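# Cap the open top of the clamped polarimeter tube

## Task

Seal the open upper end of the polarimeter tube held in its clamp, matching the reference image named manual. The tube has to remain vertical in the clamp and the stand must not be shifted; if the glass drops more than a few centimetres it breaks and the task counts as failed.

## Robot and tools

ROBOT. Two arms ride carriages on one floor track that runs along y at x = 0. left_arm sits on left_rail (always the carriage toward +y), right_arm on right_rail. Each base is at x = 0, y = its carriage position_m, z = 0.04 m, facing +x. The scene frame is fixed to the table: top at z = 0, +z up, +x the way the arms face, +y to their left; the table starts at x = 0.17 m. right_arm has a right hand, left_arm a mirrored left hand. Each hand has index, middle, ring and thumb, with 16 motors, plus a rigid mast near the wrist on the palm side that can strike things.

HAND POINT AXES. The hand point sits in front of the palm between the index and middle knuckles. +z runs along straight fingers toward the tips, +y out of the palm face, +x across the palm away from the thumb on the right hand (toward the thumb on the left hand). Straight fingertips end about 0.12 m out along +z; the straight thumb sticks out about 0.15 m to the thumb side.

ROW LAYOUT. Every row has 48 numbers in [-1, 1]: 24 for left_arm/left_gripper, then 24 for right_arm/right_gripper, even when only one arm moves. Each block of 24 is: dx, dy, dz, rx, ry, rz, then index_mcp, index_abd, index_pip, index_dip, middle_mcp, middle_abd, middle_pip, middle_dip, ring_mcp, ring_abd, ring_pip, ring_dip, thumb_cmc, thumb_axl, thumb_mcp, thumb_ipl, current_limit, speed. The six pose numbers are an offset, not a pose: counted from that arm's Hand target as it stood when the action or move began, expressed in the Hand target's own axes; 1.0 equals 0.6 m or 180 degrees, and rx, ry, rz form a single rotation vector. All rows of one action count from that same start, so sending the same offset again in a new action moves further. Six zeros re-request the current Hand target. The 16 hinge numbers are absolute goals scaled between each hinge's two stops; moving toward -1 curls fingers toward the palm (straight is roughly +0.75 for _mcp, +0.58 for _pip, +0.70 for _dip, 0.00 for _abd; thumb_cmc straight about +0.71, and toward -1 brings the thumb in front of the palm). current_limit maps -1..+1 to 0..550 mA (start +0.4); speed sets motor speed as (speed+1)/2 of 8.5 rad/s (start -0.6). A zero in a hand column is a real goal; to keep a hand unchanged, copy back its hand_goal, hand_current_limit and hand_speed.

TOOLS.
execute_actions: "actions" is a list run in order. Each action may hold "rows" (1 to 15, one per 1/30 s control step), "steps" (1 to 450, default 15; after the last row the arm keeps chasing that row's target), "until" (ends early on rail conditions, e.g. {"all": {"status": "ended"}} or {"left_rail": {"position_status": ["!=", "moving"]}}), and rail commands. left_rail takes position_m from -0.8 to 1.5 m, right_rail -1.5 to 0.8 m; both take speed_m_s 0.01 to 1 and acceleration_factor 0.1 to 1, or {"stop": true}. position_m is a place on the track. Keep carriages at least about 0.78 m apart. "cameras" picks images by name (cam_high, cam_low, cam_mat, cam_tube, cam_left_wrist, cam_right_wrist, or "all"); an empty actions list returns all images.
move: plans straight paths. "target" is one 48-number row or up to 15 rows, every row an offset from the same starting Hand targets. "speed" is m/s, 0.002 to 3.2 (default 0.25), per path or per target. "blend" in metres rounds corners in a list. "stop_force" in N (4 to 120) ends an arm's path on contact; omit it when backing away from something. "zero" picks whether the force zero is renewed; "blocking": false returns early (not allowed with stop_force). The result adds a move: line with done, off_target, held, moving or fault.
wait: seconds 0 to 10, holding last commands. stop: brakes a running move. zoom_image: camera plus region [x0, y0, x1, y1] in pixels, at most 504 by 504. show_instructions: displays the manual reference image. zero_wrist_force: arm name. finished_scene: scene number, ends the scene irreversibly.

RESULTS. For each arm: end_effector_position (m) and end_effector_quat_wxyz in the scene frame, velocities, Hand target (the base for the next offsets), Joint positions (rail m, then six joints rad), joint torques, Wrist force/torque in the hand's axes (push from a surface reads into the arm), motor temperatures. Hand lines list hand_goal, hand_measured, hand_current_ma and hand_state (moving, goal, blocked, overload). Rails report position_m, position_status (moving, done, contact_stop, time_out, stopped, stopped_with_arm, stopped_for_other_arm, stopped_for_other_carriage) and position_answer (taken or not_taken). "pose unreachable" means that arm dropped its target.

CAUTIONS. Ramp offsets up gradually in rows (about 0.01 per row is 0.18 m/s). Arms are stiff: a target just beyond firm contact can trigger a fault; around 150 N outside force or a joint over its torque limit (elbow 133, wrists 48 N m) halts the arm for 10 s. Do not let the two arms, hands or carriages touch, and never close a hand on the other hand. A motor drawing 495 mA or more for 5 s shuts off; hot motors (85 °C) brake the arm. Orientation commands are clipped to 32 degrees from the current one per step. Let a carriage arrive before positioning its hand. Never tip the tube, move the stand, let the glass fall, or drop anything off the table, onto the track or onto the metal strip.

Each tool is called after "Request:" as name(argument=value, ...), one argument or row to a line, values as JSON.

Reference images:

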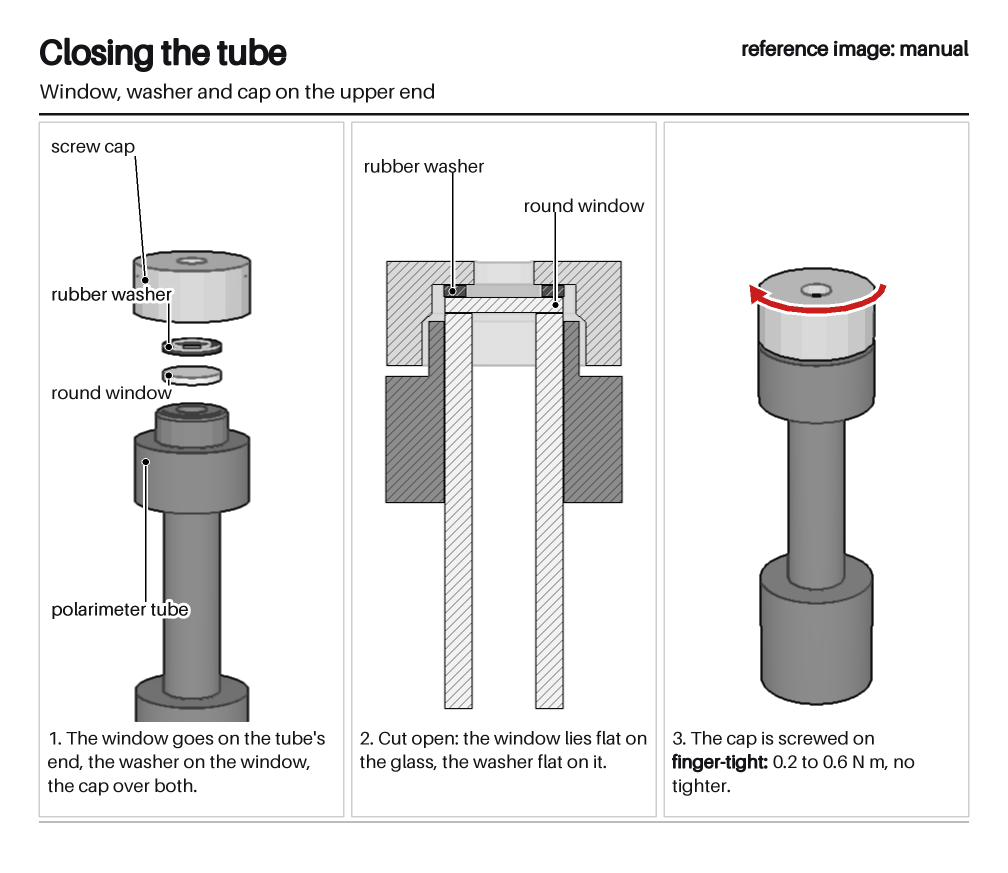

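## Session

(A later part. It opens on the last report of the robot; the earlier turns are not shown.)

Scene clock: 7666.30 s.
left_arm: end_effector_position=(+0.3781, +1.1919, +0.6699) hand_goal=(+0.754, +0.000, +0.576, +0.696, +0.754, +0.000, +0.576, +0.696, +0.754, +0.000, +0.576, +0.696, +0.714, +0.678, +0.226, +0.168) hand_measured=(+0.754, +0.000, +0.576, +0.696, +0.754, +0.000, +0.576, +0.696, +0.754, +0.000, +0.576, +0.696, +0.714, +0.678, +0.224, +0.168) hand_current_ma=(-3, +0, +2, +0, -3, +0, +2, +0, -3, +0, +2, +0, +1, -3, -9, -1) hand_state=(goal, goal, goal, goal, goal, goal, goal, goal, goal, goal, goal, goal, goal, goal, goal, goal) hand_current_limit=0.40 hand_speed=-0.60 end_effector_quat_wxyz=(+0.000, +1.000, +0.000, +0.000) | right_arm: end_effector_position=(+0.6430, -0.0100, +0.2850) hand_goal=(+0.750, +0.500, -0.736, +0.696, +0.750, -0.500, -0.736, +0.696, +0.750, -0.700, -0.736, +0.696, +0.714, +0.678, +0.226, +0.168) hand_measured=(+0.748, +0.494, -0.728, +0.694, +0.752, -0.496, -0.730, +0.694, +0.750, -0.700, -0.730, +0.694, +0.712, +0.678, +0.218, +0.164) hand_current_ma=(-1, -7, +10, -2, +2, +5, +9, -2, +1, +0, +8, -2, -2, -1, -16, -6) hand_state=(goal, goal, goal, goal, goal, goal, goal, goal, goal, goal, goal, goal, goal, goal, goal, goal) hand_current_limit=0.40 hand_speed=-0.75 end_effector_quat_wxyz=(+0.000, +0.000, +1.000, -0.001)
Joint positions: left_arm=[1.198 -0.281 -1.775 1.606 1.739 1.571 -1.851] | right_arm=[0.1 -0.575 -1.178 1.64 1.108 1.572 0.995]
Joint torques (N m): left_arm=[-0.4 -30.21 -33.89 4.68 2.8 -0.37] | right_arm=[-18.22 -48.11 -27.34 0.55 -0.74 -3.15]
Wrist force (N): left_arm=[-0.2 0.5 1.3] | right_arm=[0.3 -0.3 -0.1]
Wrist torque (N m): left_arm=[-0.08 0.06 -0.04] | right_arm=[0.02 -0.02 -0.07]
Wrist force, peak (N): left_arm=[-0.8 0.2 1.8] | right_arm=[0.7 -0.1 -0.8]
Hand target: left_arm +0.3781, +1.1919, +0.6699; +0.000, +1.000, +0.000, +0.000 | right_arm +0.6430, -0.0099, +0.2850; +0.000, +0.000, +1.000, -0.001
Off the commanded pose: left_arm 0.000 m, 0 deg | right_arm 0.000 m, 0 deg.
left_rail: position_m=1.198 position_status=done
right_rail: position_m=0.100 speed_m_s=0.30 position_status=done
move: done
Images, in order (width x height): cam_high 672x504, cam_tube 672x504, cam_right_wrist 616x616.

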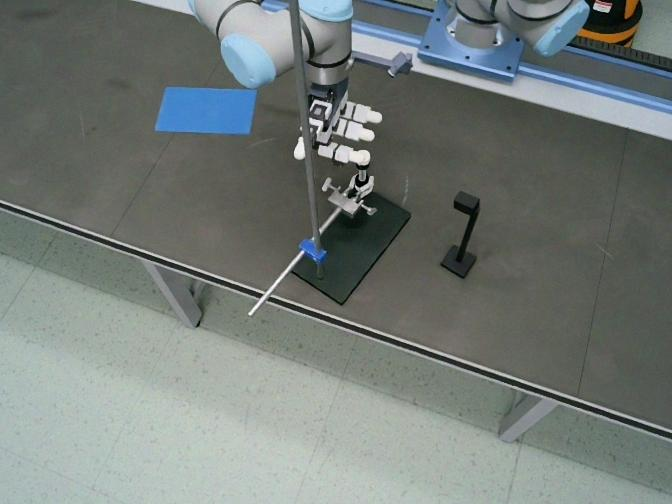

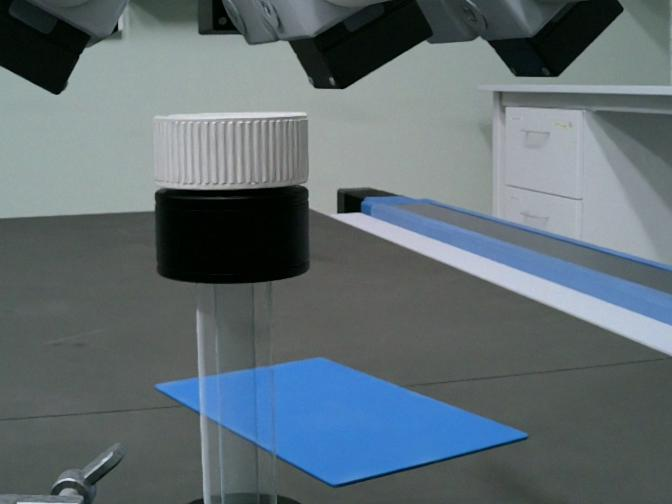

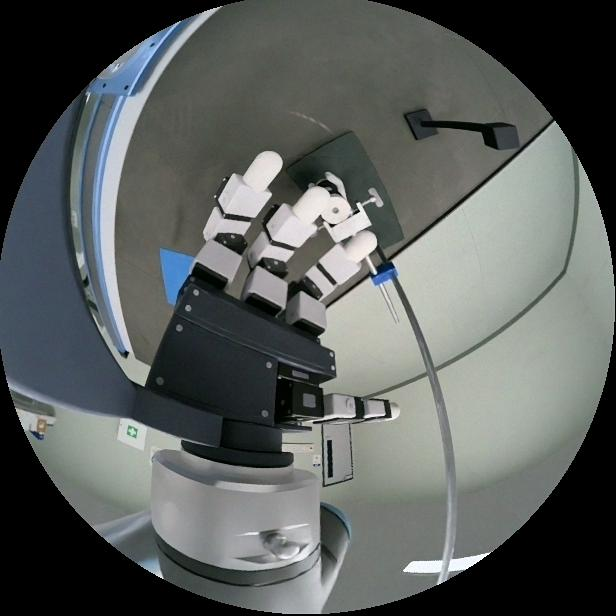

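Request:
move(
  target=[0,0,0,0,0,0,0.754,0,0.576,0.696,0.754,0,0.576,0.696,0.754,0,0.576,0.696,0.714,0.678,0.226,0.168,0.4,-0.6,0,0,0.04,0,0,0,0.75,0.75,-0.737,0.696,0.75,-0.75,-0.737,0.696,0.75,-0.9,-0.737,0.696,0.714,0.678,0.226,0.168,0.4,-0.85],
  speed=0.015,
  stop_force=4,
  cameras=["cam_tube","cam_high","cam_right_wrist"],
)

Request:
zoom_image(
  camera="cam_right_wrist",
  region=[250, 150, 400, 300],
)

Request:
zoom_image(
  camera="cam_high",
  region=[300, 90, 400, 190],
)

Scene clock: 7685.30 s.
left_arm: end_effector_position=(+0.3781, +1.1919, +0.6699) hand_goal=(+0.754, +0.000, +0.576, +0.696, +0.754, +0.000, +0.576, +0.696, +0.754, +0.000, +0.576, +0.696, +0.714, +0.678, +0.226, +0.168) hand_measured=(+0.754, +0.000, +0.576, +0.696, +0.754, +0.000, +0.576, +0.696, +0.754, +0.000, +0.576, +0.696, +0.714, +0.678, +0.224, +0.168) hand_current_ma=(-3, +0, +2, +0, -3, +0, +2, +0, -3, +0, +2, +0, +1, -3, -9, -1) hand_state=(goal, goal, goal, goal, goal, goal, goal, goal, goal, goal, goal, goal, goal, goal, goal, goal) hand_current_limit=0.40 hand_speed=-0.60 end_effector_quat_wxyz=(+0.000, +1.000, +0.000, +0.000) | right_arm: end_effector_position=(+0.6430, -0.0100, +0.2610) hand_goal=(+0.750, +0.750, -0.736, +0.696, +0.750, -0.750, -0.736, +0.696, +0.750, -0.900, -0.736, +0.696, +0.714, +0.678, +0.226, +0.168) hand_measured=(+0.748, +0.744, -0.730, +0.694, +0.752, -0.744, -0.730, +0.694, +0.750, -0.892, -0.730, +0.694, +0.712, +0.678, +0.218, +0.164) hand_current_ma=(-1, -8, +9, -2, +2, +6, +8, -2, +1, +8, +7, -2, -2, -1, -16, -6) hand_state=(goal, goal, goal, goal, goal, goal, goal, goal, goal, goal, goal, goal, goal, goal, goal, goal) hand_current_limit=0.40 hand_speed=-0.85 end_effector_quat_wxyz=(+0.000, +0.000, +1.000, -0.001)
Joint positions: left_arm=[1.198 -0.281 -1.775 1.606 1.739 1.571 -1.851] | right_arm=[0.1 -0.575 -1.159 1.661 1.069 1.572 0.995]
Joint torques (N m): left_arm=[-0.5 -30.97 -34.13 4.83 2.56 -0.26] | right_arm=[-17.83 -47.76 -26.46 0.18 -1.11 -3.49]
Wrist force (N): left_arm=[-0.7 0.1 1.4] | right_arm=[0.5 -0.1 -0.3]
Wrist torque (N m): left_arm=[-0.14 0.12 -0.07] | right_arm=[0.06 -0.04 -0.04]
Wrist force, peak (N): left_arm=[-0.9 0.0 2.2] | right_arm=[0.7 -0.8 -0.2]
Hand target: left_arm +0.3781, +1.1919, +0.6699; +0.000, +1.000, +0.000, +0.000 | right_arm +0.6430, -0.0100, +0.2610; +0.000, +0.000, +1.000, -0.001
Off the commanded pose: left_arm 0.000 m, 0 deg | right_arm 0.000 m, 0 deg.
left_rail: position_m=1.198 position_status=done
right_rail: position_m=0.100 speed_m_s=0.30 position_status=done
move: done
Images, in order (width x height): cam_high 672x504, cam_tube 672x504, cam_right_wrist 616x616.

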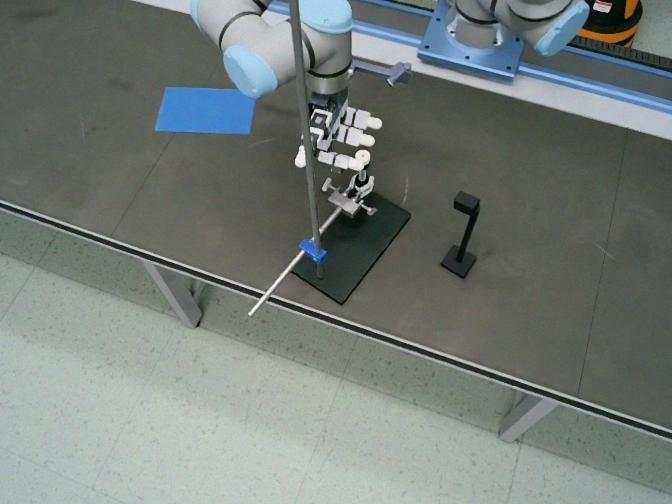

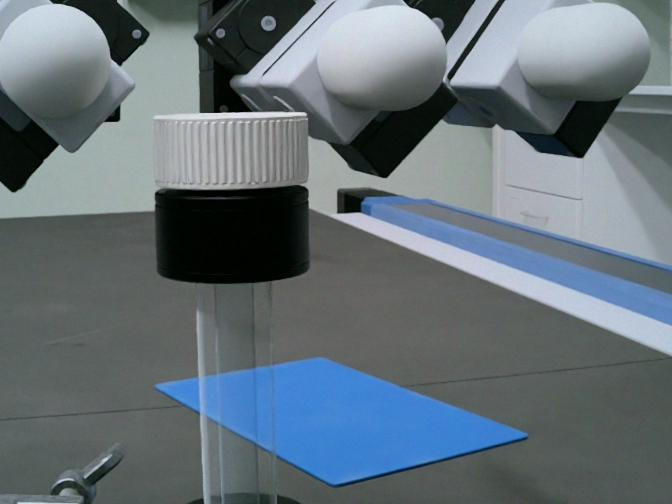

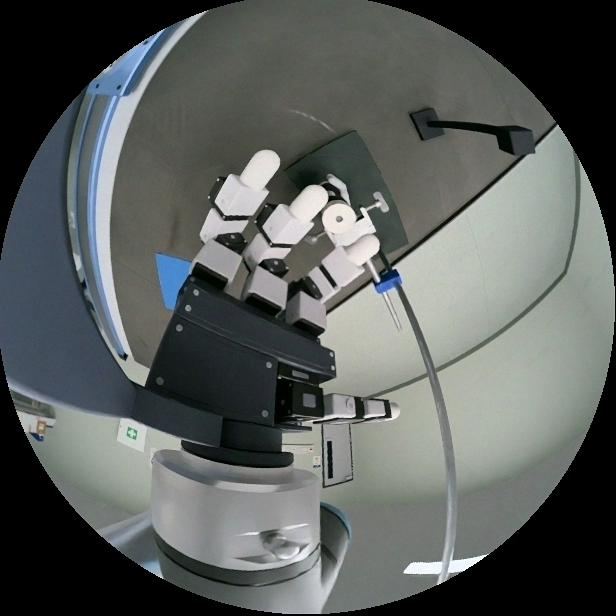

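Scaled by 3.360 from the camera's 616x616 image, which has a finer 880x880 frame.

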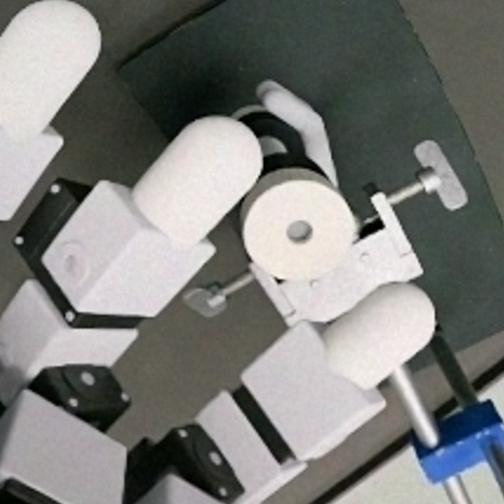

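Scaled by 5.040 from the camera's 672x504 image, which has a finer 960x720 frame.

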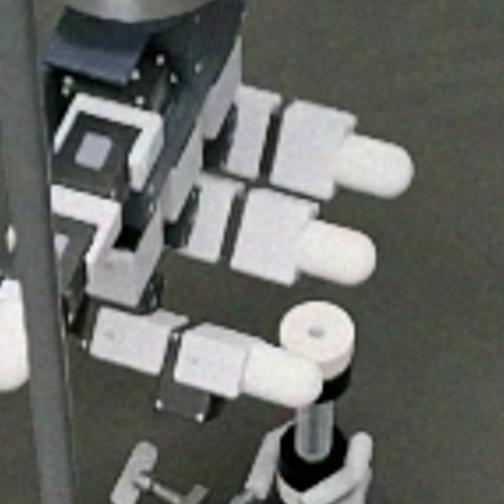

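Request:
move(
  target=[0,0,0,0,0,0,0.754,0,0.576,0.696,0.754,0,0.576,0.696,0.754,0,0.576,0.696,0.714,0.678,0.226,0.168,0.4,-0.6,0,0,0.0228,0,0,0,0.75,0.45,-0.737,0.696,0.75,-0.45,-0.737,0.696,0.75,-0.8,-0.737,0.696,0.714,0.678,0.226,0.168,0.4,-0.92],
  speed=0.012,
  stop_force=4,
  cameras=["cam_tube","cam_high","cam_right_wrist"],
)

Request:
zoom_image(
  camera="cam_tube",
  region=[80, 0, 400, 240],
)

Scene clock: 7713.63 s.
left_arm: end_effector_position=(+0.3781, +1.1919, +0.6699) hand_goal=(+0.754, +0.000, +0.576, +0.696, +0.754, +0.000, +0.576, +0.696, +0.754, +0.000, +0.576, +0.696, +0.714, +0.678, +0.226, +0.168) hand_measured=(+0.754, +0.000, +0.576, +0.696, +0.754, +0.000, +0.576, +0.696, +0.754, +0.000, +0.576, +0.696, +0.714, +0.678, +0.224, +0.168) hand_current_ma=(-3, +0, +2, +0, -3, +0, +2, +0, -3, +0, +2, +0, +1, -3, -9, -1) hand_state=(goal, goal, goal, goal, goal, goal, goal, goal, goal, goal, goal, goal, goal, goal, goal, goal) hand_current_limit=0.40 hand_speed=-0.60 end_effector_quat_wxyz=(+0.000, +1.000, +0.000, +0.000) | right_arm: end_effector_position=(+0.6430, -0.0100, +0.2473) hand_goal=(+0.750, +0.450, -0.736, +0.696, +0.750, -0.450, -0.736, +0.696, +0.750, -0.800, -0.736, +0.696, +0.714, +0.678, +0.226, +0.168) hand_measured=(+0.748, +0.452, -0.730, +0.694, +0.752, -0.452, -0.730, +0.694, +0.750, -0.802, -0.730, +0.694, +0.712, +0.678, +0.218, +0.164) hand_current_ma=(-1, +2, +9, -2, +2, -2, +8, -2, +1, -1, +7, -2, -2, -1, -16, -6) hand_state=(goal, goal, goal, goal, goal, goal, goal, goal, goal, goal, goal, goal, goal, goal, goal, goal) hand_current_limit=0.40 hand_speed=-0.92 end_effector_quat_wxyz=(+0.000, +0.000, +1.000, -0.001)
Joint positions: left_arm=[1.198 -0.281 -1.775 1.606 1.739 1.571 -1.851] | right_arm=[0.1 -0.575 -1.148 1.672 1.047 1.572 0.995]
Joint torques (N m): left_arm=[-1.27 -30.5 -34.38 4.71 2.75 -0.2] | right_arm=[-18.68 -48.7 -25.59 0.52 -0.7 -3.56]
Wrist force (N): left_arm=[-0.3 0.1 1.7] | right_arm=[0.5 -0.3 0.1]
Wrist torque (N m): left_arm=[-0.16 0.08 -0.05] | right_arm=[0.01 -0.04 -0.04]
Wrist force, peak (N): left_arm=[-1.0 0.3 2.0] | right_arm=[1.0 -0.1 -0.4]
Hand target: left_arm +0.3781, +1.1919, +0.6699; +0.000, +1.000, +0.000, +0.000 | right_arm +0.6430, -0.0100, +0.2473; +0.000, +0.000, +1.000, -0.001
Off the commanded pose: left_arm 0.000 m, 0 deg | right_arm 0.000 m, 0 deg.
left_rail: position_m=1.198 position_status=done
right_rail: position_m=0.100 speed_m_s=0.30 position_status=done
move: done
Images, in order (width x height): cam_high 672x504, cam_tube 672x504, cam_right_wrist 616x616.

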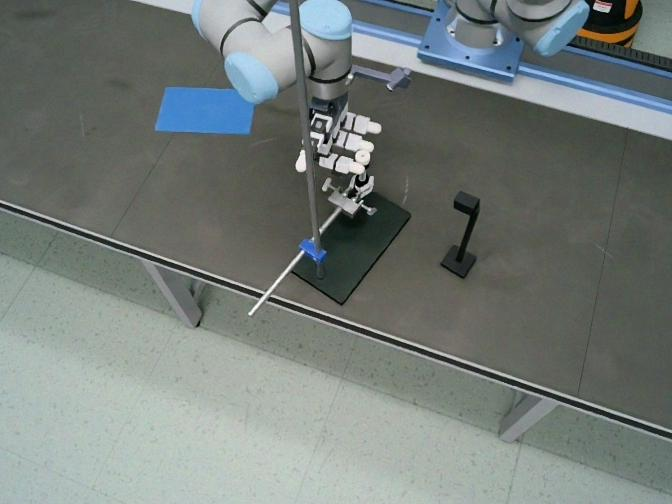

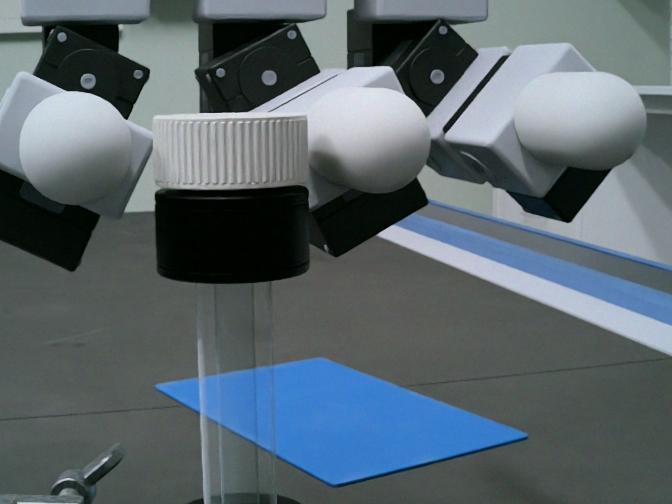

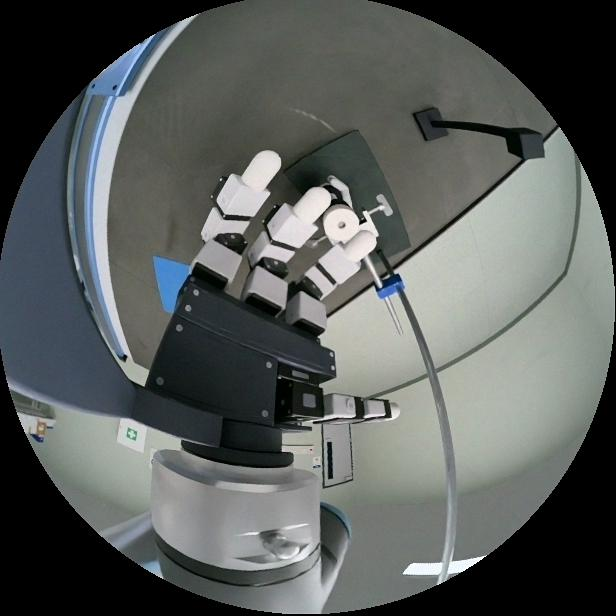

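Scaled by 1.575 from the camera's 672x504 image, which has a finer 960x720 frame.

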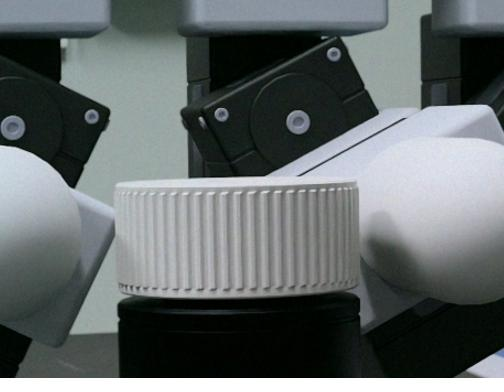

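Request:
execute_actions(
  actions=[
    {"rows":[[0,0,0,0,0,0,0.754,0,0.576,0.696,0.754,0,0.576,0.696,0.754,0,0.576,0.696,0.714,0.678,0.226,0.168,0.4,-0.6,0,0,0,0,0,0,0.75,0.22,-0.737,0.696,0.75,-0.22,-0.737,0.696,0.75,-0.8,-0.737,0.696,0.714,0.678,0.226,0.168,0.4,-0.92]],"steps":30},
  ],
  cameras=["cam_tube","cam_high"],
)

Request:
zoom_image(
  camera="cam_tube",
  region=[80, 0, 400, 240],
)

Request:
zoom_image(
  camera="cam_high",
  region=[300, 90, 400, 190],
)

Scene clock: 7726.93 s.
left_arm: end_effector_position=(+0.3781, +1.1919, +0.6699) hand_goal=(+0.754, +0.000, +0.576, +0.696, +0.754, +0.000, +0.576, +0.696, +0.754, +0.000, +0.576, +0.696, +0.714, +0.678, +0.226, +0.168) hand_measured=(+0.754, +0.000, +0.576, +0.696, +0.754, +0.000, +0.576, +0.696, +0.754, +0.000, +0.576, +0.696, +0.714, +0.678, +0.224, +0.168) hand_current_ma=(-3, +0, +2, +0, -3, +0, +2, +0, -3, +0, +2, +0, +1, -3, -9, -1) hand_state=(goal, goal, goal, goal, goal, goal, goal, goal, goal, goal, goal, goal, goal, goal, goal, goal) hand_current_limit=0.40 hand_speed=-0.60 end_effector_quat_wxyz=(+0.000, +1.000, +0.000, +0.000) | right_arm: end_effector_position=(+0.6430, -0.0100, +0.2473) hand_goal=(+0.750, +0.220, -0.736, +0.696, +0.750, -0.220, -0.736, +0.696, +0.750, -0.800, -0.736, +0.696, +0.714, +0.678, +0.226, +0.168) hand_measured=(+0.748, +0.224, -0.730, +0.694, +0.752, -0.222, -0.730, +0.694, +0.750, -0.802, -0.730, +0.694, +0.712, +0.678, +0.218, +0.164) hand_current_ma=(-1, +3, +9, -2, +2, -2, +8, -2, +1, -1, +7, -2, -2, -1, -16, -6) hand_state=(goal, goal, goal, goal, goal, goal, goal, goal, goal, goal, goal, goal, goal, goal, goal, goal) hand_current_limit=0.40 hand_speed=-0.92 end_effector_quat_wxyz=(+0.000, +0.000, +1.000, -0.001)
Joint positions: left_arm=[1.198 -0.281 -1.775 1.606 1.739 1.571 -1.851] | right_arm=[0.1 -0.575 -1.148 1.672 1.047 1.572 0.995]
Joint torques (N m): left_arm=[-0.78 -31.06 -34.27 4.89 2.76 -0.32] | right_arm=[-18.86 -47.8 -26.07 0.45 -0.78 -3.67]
Wrist force (N): left_arm=[-0.7 -0.3 1.5] | right_arm=[0.4 -0.7 0.0]
Wrist torque (N m): left_arm=[-0.20 0.13 -0.07] | right_arm=[-0.03 -0.03 -0.04]
Wrist force, peak (N): left_arm=[-0.7 0.3 2.1] | right_arm=[1.2 -0.4 0.0]
Hand target: left_arm +0.3781, +1.1919, +0.6699; +0.000, +1.000, +0.000, +0.000 | right_arm +0.6430, -0.0100, +0.2473; +0.000, +0.000, +1.000, -0.001
Off the commanded pose: left_arm 0.000 m, 0 deg | right_arm 0.000 m, 0 deg.
left_rail: position_m=1.198 position_status=done
right_rail: position_m=0.100 speed_m_s=0.30 position_status=done
Images, in order (width x height): cam_high 672x504, cam_tube 672x504.

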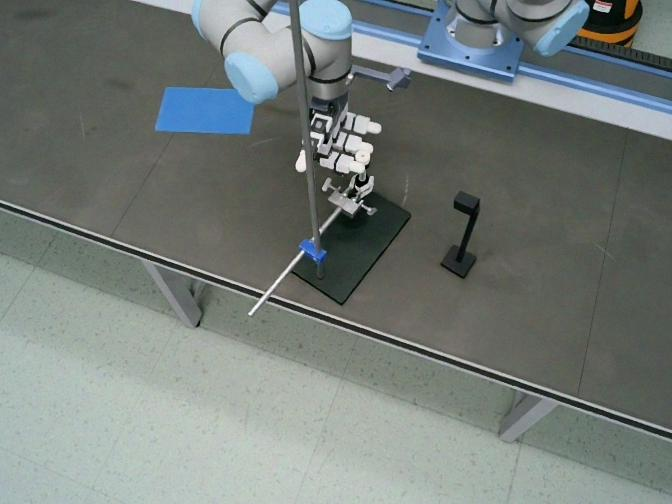

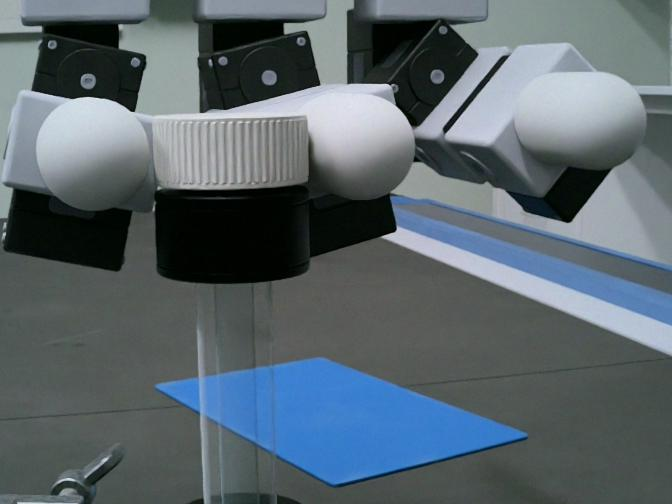

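Scaled by 1.575 from the camera's 672x504 image, which has a finer 960x720 frame.

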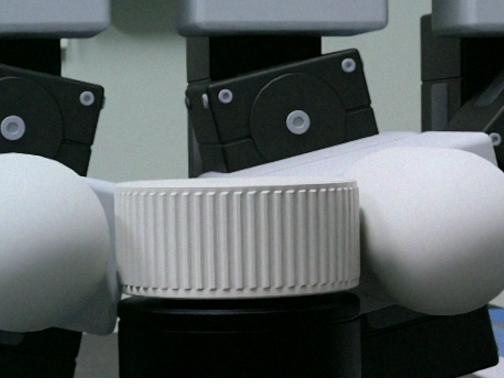

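Scaled by 5.040 from the camera's 672x504 image, which has a finer 960x720 frame.

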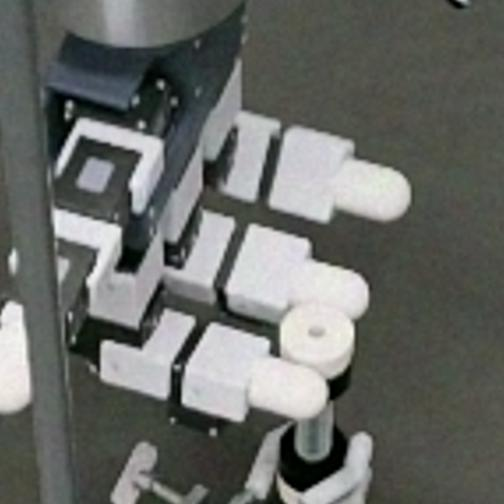

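Request:
execute_actions(
  actions=[
    {"rows":[[0,0,0,0,0,0,0.754,0,0.576,0.696,0.754,0,0.576,0.696,0.754,0,0.576,0.696,0.714,0.678,0.226,0.168,0.4,-0.6,0,0,0,0,0,0,0.75,0.13,-0.737,0.696,0.75,-0.13,-0.737,0.696,0.75,-0.8,-0.737,0.696,0.714,0.678,0.226,0.168,0.65,-0.95]],"steps":36},
  ],
  cameras=["cam_tube"],
)

Request:
zoom_image(
  camera="cam_tube",
  region=[140, 90, 320, 225],
)

Scene clock: 7733.63 s.
left_arm: end_effector_position=(+0.3781, +1.1919, +0.6699) hand_goal=(+0.754, +0.000, +0.576, +0.696, +0.754, +0.000, +0.576, +0.696, +0.754, +0.000, +0.576, +0.696, +0.714, +0.678, +0.226, +0.168) hand_measured=(+0.754, +0.000, +0.576, +0.696, +0.754, +0.000, +0.576, +0.696, +0.754, +0.000, +0.576, +0.696, +0.714, +0.678, +0.224, +0.168) hand_current_ma=(-3, +0, +2, +0, -3, +0, +2, +0, -3, +0, +2, +0, +1, -3, -9, -1) hand_state=(goal, goal, goal, goal, goal, goal, goal, goal, goal, goal, goal, goal, goal, goal, goal, goal) hand_current_limit=0.40 hand_speed=-0.60 end_effector_quat_wxyz=(+0.000, +1.000, +0.000, +0.000) | right_arm: end_effector_position=(+0.6430, -0.0100, +0.2473) hand_goal=(+0.750, +0.130, -0.736, +0.696, +0.750, -0.130, -0.736, +0.696, +0.750, -0.800, -0.736, +0.696, +0.714, +0.678, +0.226, +0.168) hand_measured=(+0.748, +0.146, -0.730, +0.696, +0.752, -0.158, -0.728, +0.698, +0.750, -0.802, -0.730, +0.694, +0.712, +0.678, +0.218, +0.164) hand_current_ma=(-1, +25, +9, +0, +2, -53, +11, +2, +1, -1, +7, -2, -2, -1, -16, -6) hand_state=(goal, goal, goal, goal, goal, blocked, goal, goal, goal, goal, goal, goal, goal, goal, goal, goal) hand_current_limit=0.65 hand_speed=-0.95 end_effector_quat_wxyz=(+0.000, +0.000, +1.000, -0.001)
Joint positions: left_arm=[1.198 -0.281 -1.775 1.606 1.739 1.571 -1.851] | right_arm=[0.1 -0.575 -1.148 1.672 1.047 1.572 0.995]
Joint torques (N m): left_arm=[-1.08 -30.24 -34.32 4.69 2.7 -0.36] | right_arm=[-16.83 -48.89 -31.1 0.49 -0.83 -2.84]
Wrist force (N): left_arm=[-1.2 0.0 1.8] | right_arm=[3.3 -0.5 -0.1]
Wrist torque (N m): left_arm=[-0.19 0.20 -0.11] | right_arm=[0.04 0.02 -0.01]
Wrist force, peak (N): left_arm=[-1.2 0.0 1.8] | right_arm=[3.4 -0.6 0.0]
Hand target: left_arm +0.3781, +1.1919, +0.6699; +0.000, +1.000, +0.000, +0.000 | right_arm +0.6430, -0.0100, +0.2473; +0.000, +0.000, +1.000, -0.001
Off the commanded pose: left_arm 0.000 m, 0 deg | right_arm 0.000 m, 0 deg.
left_rail: position_m=1.198 position_status=done
right_rail: position_m=0.100 speed_m_s=0.30 position_status=done
Images, in order (width x height): cam_tube 672x504.

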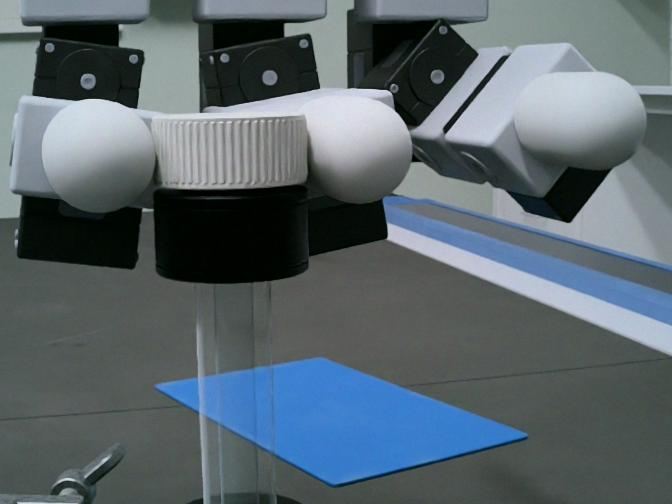

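Scaled by 2.800 from the camera's 672x504 image, which has a finer 960x720 frame.

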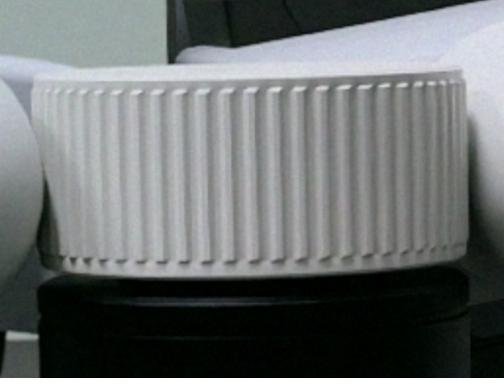

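Request:
execute_actions(
  actions=[
    {"rows":[[0,0,0,0,0,0,0.754,0,0.576,0.696,0.754,0,0.576,0.696,0.754,0,0.576,0.696,0.714,0.678,0.226,0.168,0.4,-0.6,0,0,0,0,0,0,0.75,0.06,-0.737,0.696,0.75,-0.08,-0.737,0.696,0.75,-0.8,-0.737,0.696,0.714,0.678,0.226,0.168,0.65,-0.95],[0,0,0,0,0,0,0.754,0,0.576,0.696,0.754,0,0.576,0.696,0.754,0,0.576,0.696,0.714,0.678,0.226,0.168,0.4,-0.6,0.0005,0,0,0,0,0,0.75,0.04,-0.737,0.696,0.75,-0.05,-0.737,0.696,0.75,-0.8,-0.737,0.696,0.714,0.678,0.226,0.168,0.65,-0.95],[0,0,0,0,0,0,0.754,0,0.576,0.696,0.754,0,0.576,0.696,0.754,0,0.576,0.696,0.714,0.678,0.226,0.168,0.4,-0.6,0.001,0,0,0,0,0,0.75,0.04,-0.737,0.696,0.75,-0.05,-0.737,0.696,0.75,-0.8,-0.737,0.696,0.714,0.678,0.226,0.168,0.65,-0.95]],"steps":40},
  ],
  cameras=["cam_tube"],
)

Request:
zoom_image(
  camera="cam_tube",
  region=[140, 90, 320, 225],
)

Scene clock: 7743.10 s.
left_arm: end_effector_position=(+0.3781, +1.1919, +0.6699) hand_goal=(+0.754, +0.000, +0.576, +0.696, +0.754, +0.000, +0.576, +0.696, +0.754, +0.000, +0.576, +0.696, +0.714, +0.678, +0.226, +0.168) hand_measured=(+0.754, +0.000, +0.576, +0.696, +0.754, +0.000, +0.576, +0.696, +0.754, +0.000, +0.576, +0.696, +0.714, +0.678, +0.224, +0.168) hand_current_ma=(-3, +0, +2, +0, -3, +0, +2, +0, -3, +0, +2, +0, +1, -3, -9, -1) hand_state=(goal, goal, goal, goal, goal, goal, goal, goal, goal, goal, goal, goal, goal, goal, goal, goal) hand_current_limit=0.40 hand_speed=-0.60 end_effector_quat_wxyz=(+0.000, +1.000, +0.000, +0.000) | right_arm: end_effector_position=(+0.6424, -0.0100, +0.2473) hand_goal=(+0.750, +0.040, -0.736, +0.696, +0.750, -0.050, -0.736, +0.696, +0.750, -0.800, -0.736, +0.696, +0.714, +0.678, +0.226, +0.168) hand_measured=(+0.748, +0.112, -0.728, +0.698, +0.752, -0.110, -0.724, +0.700, +0.750, -0.802, -0.730, +0.694, +0.712, +0.678, +0.218, +0.164) hand_current_ma=(-1, +182, +13, +2, +2, -140, +19, +4, +1, -1, +7, -2, -2, -1, -16, -6) hand_state=(goal, blocked, goal, goal, goal, blocked, goal, goal, goal, goal, goal, goal, goal, goal, goal, goal) hand_current_limit=0.65 hand_speed=-0.95 end_effector_quat_wxyz=(+0.000, +0.000, +1.000, -0.001)
Joint positions: left_arm=[1.198 -0.281 -1.775 1.606 1.739 1.571 -1.851] | right_arm=[0.1 -0.576 -1.149 1.673 1.047 1.572 0.994]
Joint torques (N m): left_arm=[-1.6 -31.41 -34.36 4.69 2.71 -0.31] | right_arm=[-17.98 -76.96 -25.6 0.7 -0.82 -3.61]
Wrist force (N): left_arm=[-0.4 0.1 1.4] | right_arm=[0.0 -0.7 -0.4]
Wrist torque (N m): left_arm=[-0.13 0.09 -0.05] | right_arm=[0.00 -0.07 0.04]
Wrist force, peak (N): left_arm=[-0.7 -0.4 1.9] | right_arm=[3.5 -0.9 0.1]
Hand target: left_arm +0.3781, +1.1919, +0.6699; +0.000, +1.000, +0.000, +0.000 | right_arm +0.6424, -0.0100, +0.2473; +0.000, +0.000, +1.000, -0.001
Off the commanded pose: left_arm 0.000 m, 0 deg | right_arm 0.000 m, 0 deg.
left_rail: position_m=1.198 position_status=done
right_rail: position_m=0.100 speed_m_s=0.30 position_status=done
Images, in order (width x height): cam_tube 672x504.

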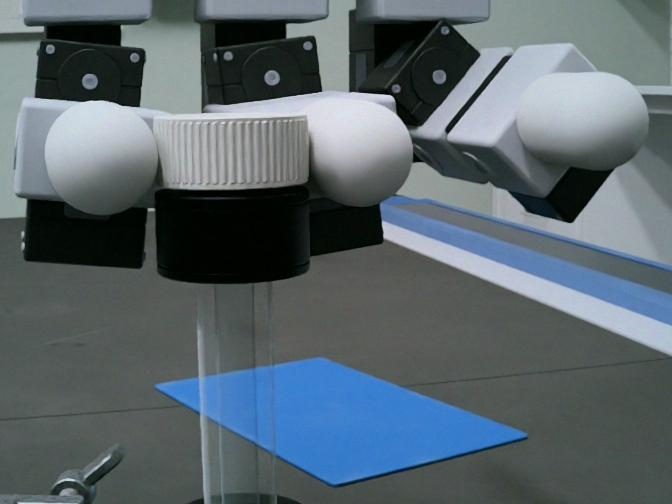

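Scaled by 2.800 from the camera's 672x504 image, which has a finer 960x720 frame.

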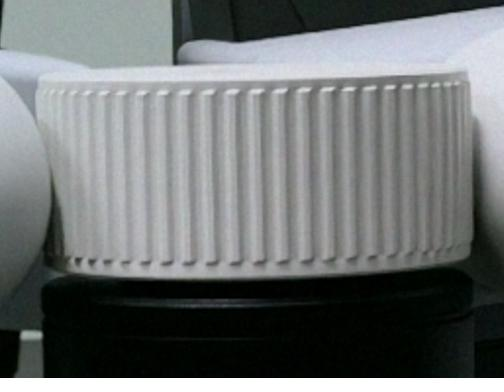

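Request:
execute_actions(
  actions=[
    {"rows":[[0,0,0,0,0,0,0.754,0,0.576,0.696,0.754,0,0.576,0.696,0.754,0,0.576,0.696,0.714,0.678,0.226,0.168,0.4,-0.6,0,0,0,0,0,0,0.75,-0.07,-0.737,0.696,0.75,0.07,-0.737,0.696,0.75,-0.8,-0.737,0.696,0.714,0.678,0.226,0.168,0.65,-0.95]],"steps":40},
  ],
  cameras=["cam_tube"],
)

Request:
zoom_image(
  camera="cam_tube",
  region=[200, 130, 270, 200],
)

Scene clock: 7749.90 s.
left_arm: end_effector_position=(+0.3781, +1.1919, +0.6699) hand_goal=(+0.754, +0.000, +0.576, +0.696, +0.754, +0.000, +0.576, +0.696, +0.754, +0.000, +0.576, +0.696, +0.714, +0.678, +0.226, +0.168) hand_measured=(+0.754, +0.000, +0.576, +0.696, +0.754, +0.000, +0.576, +0.696, +0.754, +0.000, +0.576, +0.696, +0.714, +0.678, +0.224, +0.168) hand_current_ma=(-3, +0, +2, +0, -3, +0, +2, +0, -3, +0, +2, +0, +1, -3, -9, -1) hand_state=(goal, goal, goal, goal, goal, goal, goal, goal, goal, goal, goal, goal, goal, goal, goal, goal) hand_current_limit=0.40 hand_speed=-0.60 end_effector_quat_wxyz=(+0.000, +1.000, +0.000, +0.000) | right_arm: end_effector_position=(+0.6424, -0.0100, +0.2473) hand_goal=(+0.750, -0.070, -0.736, +0.696, +0.750, +0.070, -0.736, +0.696, +0.750, -0.800, -0.736, +0.696, +0.714, +0.678, +0.226, +0.168) hand_measured=(+0.748, +0.070, -0.724, +0.700, +0.752, -0.056, -0.720, +0.702, +0.750, -0.802, -0.730, +0.694, +0.712, +0.678, +0.218, +0.164) hand_current_ma=(-1, +433, +20, +4, +2, -378, +27, +7, +1, -1, +7, -2, -2, -1, -16, -6) hand_state=(goal, blocked, goal, goal, goal, blocked, goal, goal, goal, goal, goal, goal, goal, goal, goal, goal) hand_current_limit=0.65 hand_speed=-0.95 end_effector_quat_wxyz=(+0.000, +0.000, +1.000, -0.001)
Joint positions: left_arm=[1.198 -0.281 -1.775 1.606 1.739 1.571 -1.851] | right_arm=[0.1 -0.576 -1.149 1.673 1.047 1.572 0.994]
Joint torques (N m): left_arm=[-1.39 -31.18 -34.4 4.7 2.81 -0.26] | right_arm=[-17.92 -76.02 -26.44 3.15 -1.16 -3.52]
Wrist force (N): left_arm=[-0.5 0.3 1.6] | right_arm=[0.8 -0.9 -0.6]
Wrist torque (N m): left_arm=[-0.13 0.10 -0.07] | right_arm=[0.08 -0.05 0.06]
Wrist force, peak (N): left_arm=[-0.8 0.1 2.1] | right_arm=[0.6 -1.6 -0.7]
Hand target: left_arm +0.3781, +1.1919, +0.6699; +0.000, +1.000, +0.000, +0.000 | right_arm +0.6424, -0.0100, +0.2473; +0.000, +0.000, +1.000, -0.001
Off the commanded pose: left_arm 0.000 m, 0 deg | right_arm 0.000 m, 0 deg.
left_rail: position_m=1.198 position_status=done
right_rail: position_m=0.100 speed_m_s=0.30 position_status=done
Images, in order (width x height): cam_tube 672x504.

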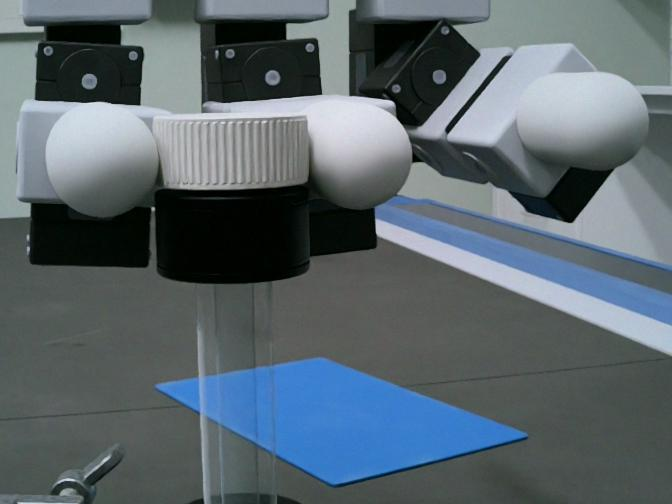

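Scaled by 7.200 from the camera's 672x504 image, which has a finer 960x720 frame.

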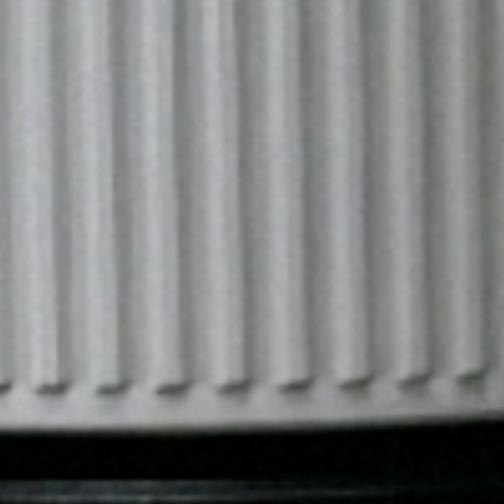

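Request:
move(
  target=[0,0,0,0,0,0,0.754,0,0.576,0.696,0.754,0,0.576,0.696,0.754,0,0.576,0.696,0.714,0.678,0.226,0.168,0.4,-0.6,-0.0007,-0.00005,0,0,0,0.04444,0.75,-0.07,-0.737,0.696,0.75,0.09,-0.737,0.696,0.75,-0.8,-0.737,0.696,0.714,0.678,0.226,0.168,0.65,-0.95],
  speed=0.03,
  cameras=["cam_tube"],
)

Request:
zoom_image(
  camera="cam_tube",
  region=[200, 130, 270, 200],
)

Scene clock: 7759.63 s.
left_arm: end_effector_position=(+0.3781, +1.1919, +0.6699) hand_goal=(+0.754, +0.000, +0.576, +0.696, +0.754, +0.000, +0.576, +0.696, +0.754, +0.000, +0.576, +0.696, +0.714, +0.678, +0.226, +0.168) hand_measured=(+0.754, +0.000, +0.576, +0.696, +0.754, +0.000, +0.576, +0.696, +0.754, +0.000, +0.576, +0.696, +0.714, +0.678, +0.224, +0.168) hand_current_ma=(-3, +0, +2, +0, -3, +0, +2, +0, -3, +0, +2, +0, +1, -3, -9, -1) hand_state=(goal, goal, goal, goal, goal, goal, goal, goal, goal, goal, goal, goal, goal, goal, goal, goal) hand_current_limit=0.40 hand_speed=-0.60 end_effector_quat_wxyz=(+0.000, +1.000, +0.000, +0.000) | right_arm: end_effector_position=(+0.6428, -0.0100, +0.2473) hand_goal=(+0.750, -0.070, -0.736, +0.696, +0.750, +0.090, -0.736, +0.696, +0.750, -0.800, -0.736, +0.696, +0.714, +0.678, +0.226, +0.168) hand_measured=(+0.722, +0.070, -0.702, +0.710, +0.778, -0.028, -0.740, +0.694, +0.750, -0.802, -0.730, +0.694, +0.712, +0.678, +0.218, +0.164) hand_current_ma=(-64, +433, +79, +24, +66, -347, -4, -2, +1, -1, +7, -2, -2, -1, -16, -6) hand_state=(blocked, blocked, blocked, goal, blocked, blocked, goal, goal, goal, goal, goal, goal, goal, goal, goal, goal) hand_current_limit=0.65 hand_speed=-0.95 end_effector_quat_wxyz=(+0.000, +0.069, +0.998, -0.001)
Joint positions: left_arm=[1.198 -0.281 -1.775 1.606 1.739 1.571 -1.851] | right_arm=[0.1 -0.58 -1.167 1.699 1.038 1.572 1.129]
Joint torques (N m): left_arm=[-1.52 -31.67 -34.21 4.8 2.71 -0.3] | right_arm=[-18.54 -74.86 -26.04 0.08 -1.48 3.99]
Wrist force (N): left_arm=[-0.7 -0.1 1.4] | right_arm=[1.9 -0.8 -0.4]
Wrist torque (N m): left_arm=[-0.17 0.13 -0.08] | right_arm=[0.04 0.03 -0.16]
Wrist force, peak (N): left_arm=[-1.0 0.2 1.9] | right_arm=[2.1 -1.3 -0.9]
Hand target: left_arm +0.3781, +1.1919, +0.6699; +0.000, +1.000, +0.000, +0.000 | right_arm +0.6428, -0.0100, +0.2473; +0.000, +0.069, +0.998, -0.001
Off the commanded pose: left_arm 0.000 m, 0 deg | right_arm 0.000 m, 0 deg.
left_rail: position_m=1.198 position_status=done
right_rail: position_m=0.100 speed_m_s=0.30 position_status=done
move: done
Images, in order (width x height): cam_tube 672x504.

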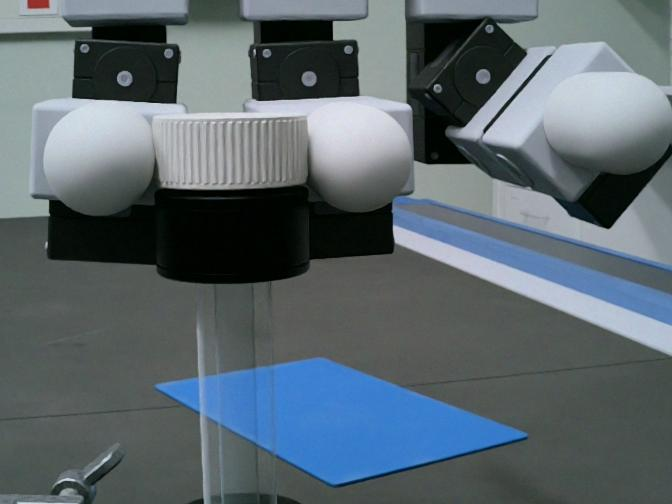

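Scaled by 7.200 from the camera's 672x504 image, which has a finer 960x720 frame.

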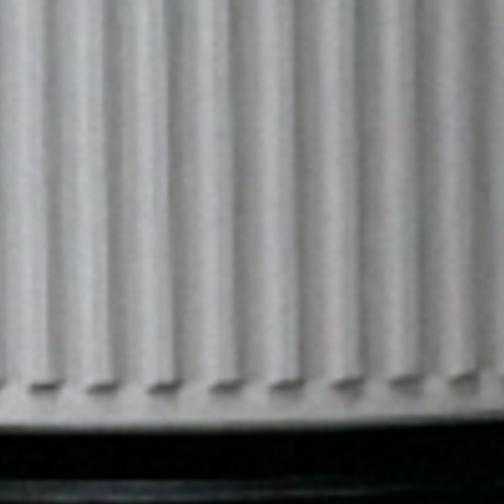

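Request:
move(
  target=[0,0,0,0,0,0,0.754,0,0.576,0.696,0.754,0,0.576,0.696,0.754,0,0.576,0.696,0.714,0.678,0.226,0.168,0.4,-0.6,-0.0002,-0.00005,0,0,0,0.04444,0.75,-0.07,-0.737,0.696,0.75,0.13,-0.737,0.696,0.75,-0.8,-0.737,0.696,0.714,0.678,0.226,0.168,0.65,-0.95],
  speed=0.03,
  cameras=["cam_tube"],
)

Request:
zoom_image(
  camera="cam_tube",
  region=[200, 130, 270, 200],
)

Scene clock: 7772.83 s.
left_arm: end_effector_position=(+0.3781, +1.1919, +0.6699) hand_goal=(+0.754, +0.000, +0.576, +0.696, +0.754, +0.000, +0.576, +0.696, +0.754, +0.000, +0.576, +0.696, +0.714, +0.678, +0.226, +0.168) hand_measured=(+0.754, +0.000, +0.576, +0.696, +0.754, +0.000, +0.576, +0.696, +0.754, +0.000, +0.576, +0.696, +0.714, +0.678, +0.224, +0.168) hand_current_ma=(-3, +0, +2, +0, -3, +0, +2, +0, -3, +0, +2, +0, +1, -3, -9, -1) hand_state=(goal, goal, goal, goal, goal, goal, goal, goal, goal, goal, goal, goal, goal, goal, goal, goal) hand_current_limit=0.40 hand_speed=-0.60 end_effector_quat_wxyz=(+0.000, +1.000, +0.000, +0.000) | right_arm: end_effector_position=(+0.6429, -0.0101, +0.2473) hand_goal=(+0.750, -0.070, -0.736, +0.696, +0.750, +0.130, -0.736, +0.696, +0.750, -0.800, -0.736, +0.696, +0.714, +0.678, +0.226, +0.168) hand_measured=(+0.708, +0.070, -0.690, +0.716, +0.794, +0.012, -0.748, +0.690, +0.750, -0.802, -0.730, +0.694, +0.712, +0.678, +0.218, +0.164) hand_current_ma=(-113, +433, +120, +38, +119, -347, -19, -9, +1, -1, +7, -2, -2, -1, -16, -6) hand_state=(blocked, blocked, blocked, goal, blocked, blocked, goal, goal, goal, goal, goal, goal, goal, goal, goal, goal) hand_current_limit=0.65 hand_speed=-0.95 end_effector_quat_wxyz=(+0.000, +0.139, +0.990, -0.001)
Joint positions: left_arm=[1.198 -0.281 -1.775 1.606 1.739 1.571 -1.851] | right_arm=[0.1 -0.583 -1.184 1.725 1.029 1.572 1.267]
Joint torques (N m): left_arm=[-2.09 -29.94 -33.77 4.74 2.68 -0.45] | right_arm=[-19.18 -72.63 -25.94 0.38 -1.64 3.05]
Wrist force (N): left_arm=[-0.8 -0.2 1.4] | right_arm=[0.1 0.2 0.4]
Wrist torque (N m): left_arm=[-0.18 0.14 -0.08] | right_arm=[-0.02 -0.02 -0.21]
Wrist force, peak (N): left_arm=[-1.1 -0.1 1.9] | right_arm=[2.7 -0.4 -0.4]
Hand target: left_arm +0.3781, +1.1919, +0.6699; +0.000, +1.000, +0.000, +0.000 | right_arm +0.6429, -0.0101, +0.2473; +0.000, +0.139, +0.990, -0.001
Off the commanded pose: left_arm 0.000 m, 0 deg | right_arm 0.000 m, 0 deg.
left_rail: position_m=1.198 position_status=done
right_rail: position_m=0.100 speed_m_s=0.30 position_status=done
move: done
Images, in order (width x height): cam_tube 672x504.

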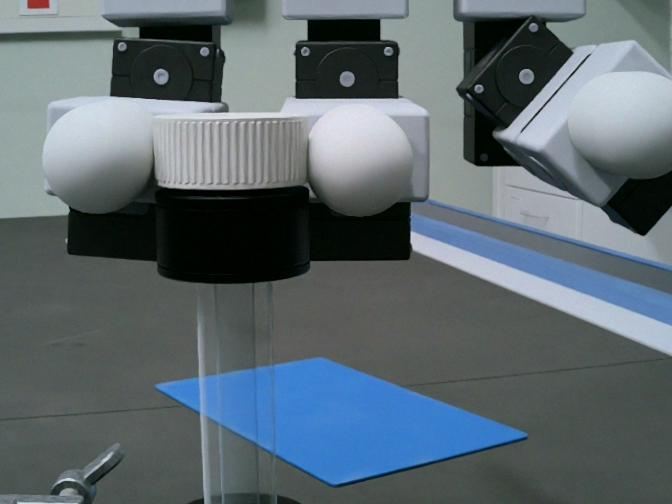

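Scaled by 7.200 from the camera's 672x504 image, which has a finer 960x720 frame.

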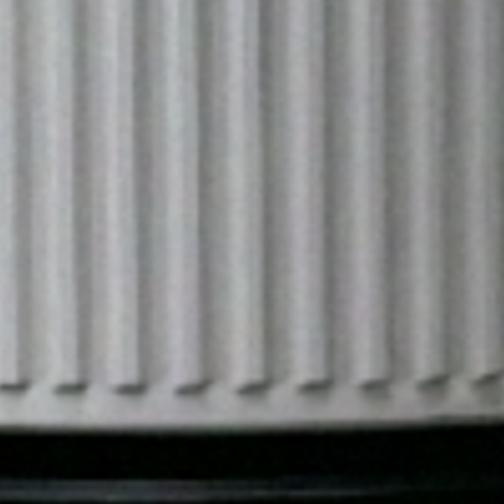

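Request:
move(
  target=[0,0,0,0,0,0,0.754,0,0.576,0.696,0.754,0,0.576,0.696,0.754,0,0.576,0.696,0.714,0.678,0.226,0.168,0.4,-0.6,-0.0002,-0.00005,0,0,0,0.04444,0.75,-0.09,-0.737,0.696,0.75,0.17,-0.737,0.696,0.75,-0.8,-0.737,0.696,0.714,0.678,0.226,0.168,0.65,-0.95],
  speed=0.03,
  cameras=["cam_tube"],
)

Request:
zoom_image(
  camera="cam_tube",
  region=[200, 130, 270, 200],
)

Scene clock: 7782.57 s.
left_arm: end_effector_position=(+0.3781, +1.1919, +0.6699) hand_goal=(+0.754, +0.000, +0.576, +0.696, +0.754, +0.000, +0.576, +0.696, +0.754, +0.000, +0.576, +0.696, +0.714, +0.678, +0.226, +0.168) hand_measured=(+0.754, +0.000, +0.576, +0.696, +0.754, +0.000, +0.576, +0.696, +0.754, +0.000, +0.576, +0.696, +0.714, +0.678, +0.224, +0.168) hand_current_ma=(-3, +0, +2, +0, -3, +0, +2, +0, -3, +0, +2, +0, +1, -3, -9, -1) hand_state=(goal, goal, goal, goal, goal, goal, goal, goal, goal, goal, goal, goal, goal, goal, goal, goal) hand_current_limit=0.40 hand_speed=-0.60 end_effector_quat_wxyz=(+0.000, +1.000, +0.000, +0.000) | right_arm: end_effector_position=(+0.6430, -0.0101, +0.2473) hand_goal=(+0.750, -0.090, -0.736, +0.696, +0.750, +0.170, -0.736, +0.696, +0.750, -0.800, -0.736, +0.696, +0.714, +0.678, +0.226, +0.168) hand_measured=(+0.696, +0.070, -0.678, +0.720, +0.804, +0.050, -0.752, +0.686, +0.750, -0.802, -0.730, +0.694, +0.712, +0.678, +0.218, +0.164) hand_current_ma=(-157, +454, +159, +50, +161, -356, -31, -15, +1, -1, +7, -2, -2, -1, -16, -6) hand_state=(blocked, blocked, blocked, blocked, blocked, blocked, goal, goal, goal, goal, goal, goal, goal, goal, goal, goal) hand_current_limit=0.65 hand_speed=-0.95 end_effector_quat_wxyz=(+0.000, +0.208, +0.978, -0.001)
Joint positions: left_arm=[1.198 -0.281 -1.775 1.606 1.739 1.571 -1.851] | right_arm=[0.1 -0.582 -1.201 1.75 1.022 1.572 1.407]
Joint torques (N m): left_arm=[-1.31 -31.06 -34.2 4.84 2.77 -0.31] | right_arm=[13.7 -72.46 -25.6 0.97 -1.94 2.71]
Wrist force (N): left_arm=[-0.9 0.1 1.6] | right_arm=[-1.4 2.0 2.0]
Wrist torque (N m): left_arm=[-0.16 0.15 -0.09] | right_arm=[-0.09 -0.02 -0.28]
Wrist force, peak (N): left_arm=[-1.0 0.1 2.0] | right_arm=[-1.2 2.5 1.8]
Hand target: left_arm +0.3781, +1.1919, +0.6699; +0.000, +1.000, +0.000, +0.000 | right_arm +0.6430, -0.0101, +0.2473; +0.000, +0.208, +0.978, -0.001
Off the commanded pose: left_arm 0.000 m, 0 deg | right_arm 0.000 m, 0 deg.
left_rail: position_m=1.198 position_status=done
right_rail: position_m=0.100 speed_m_s=0.30 position_status=done
move: done
Images, in order (width x height): cam_tube 672x504.

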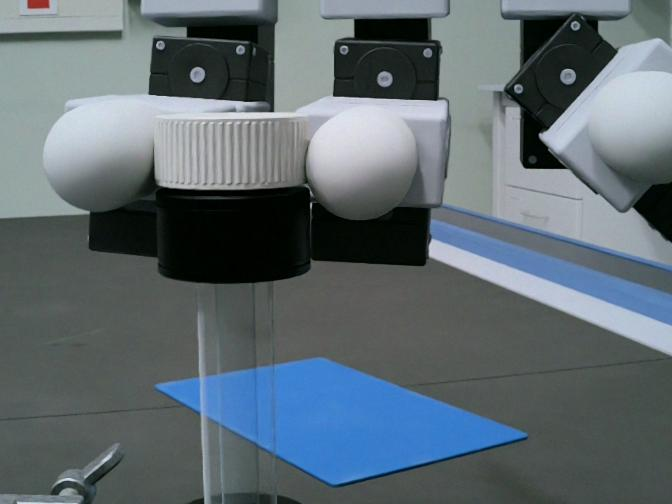

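Scaled by 7.200 from the camera's 672x504 image, which has a finer 960x720 frame.

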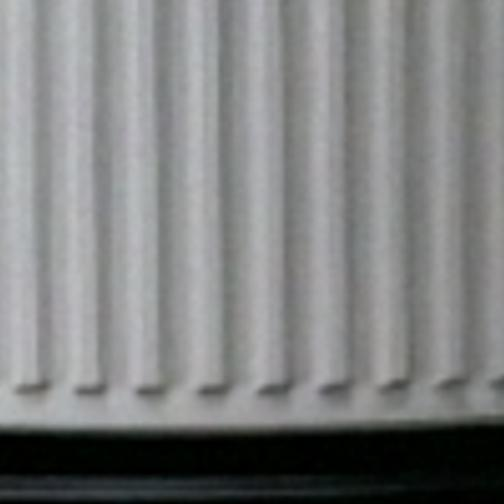

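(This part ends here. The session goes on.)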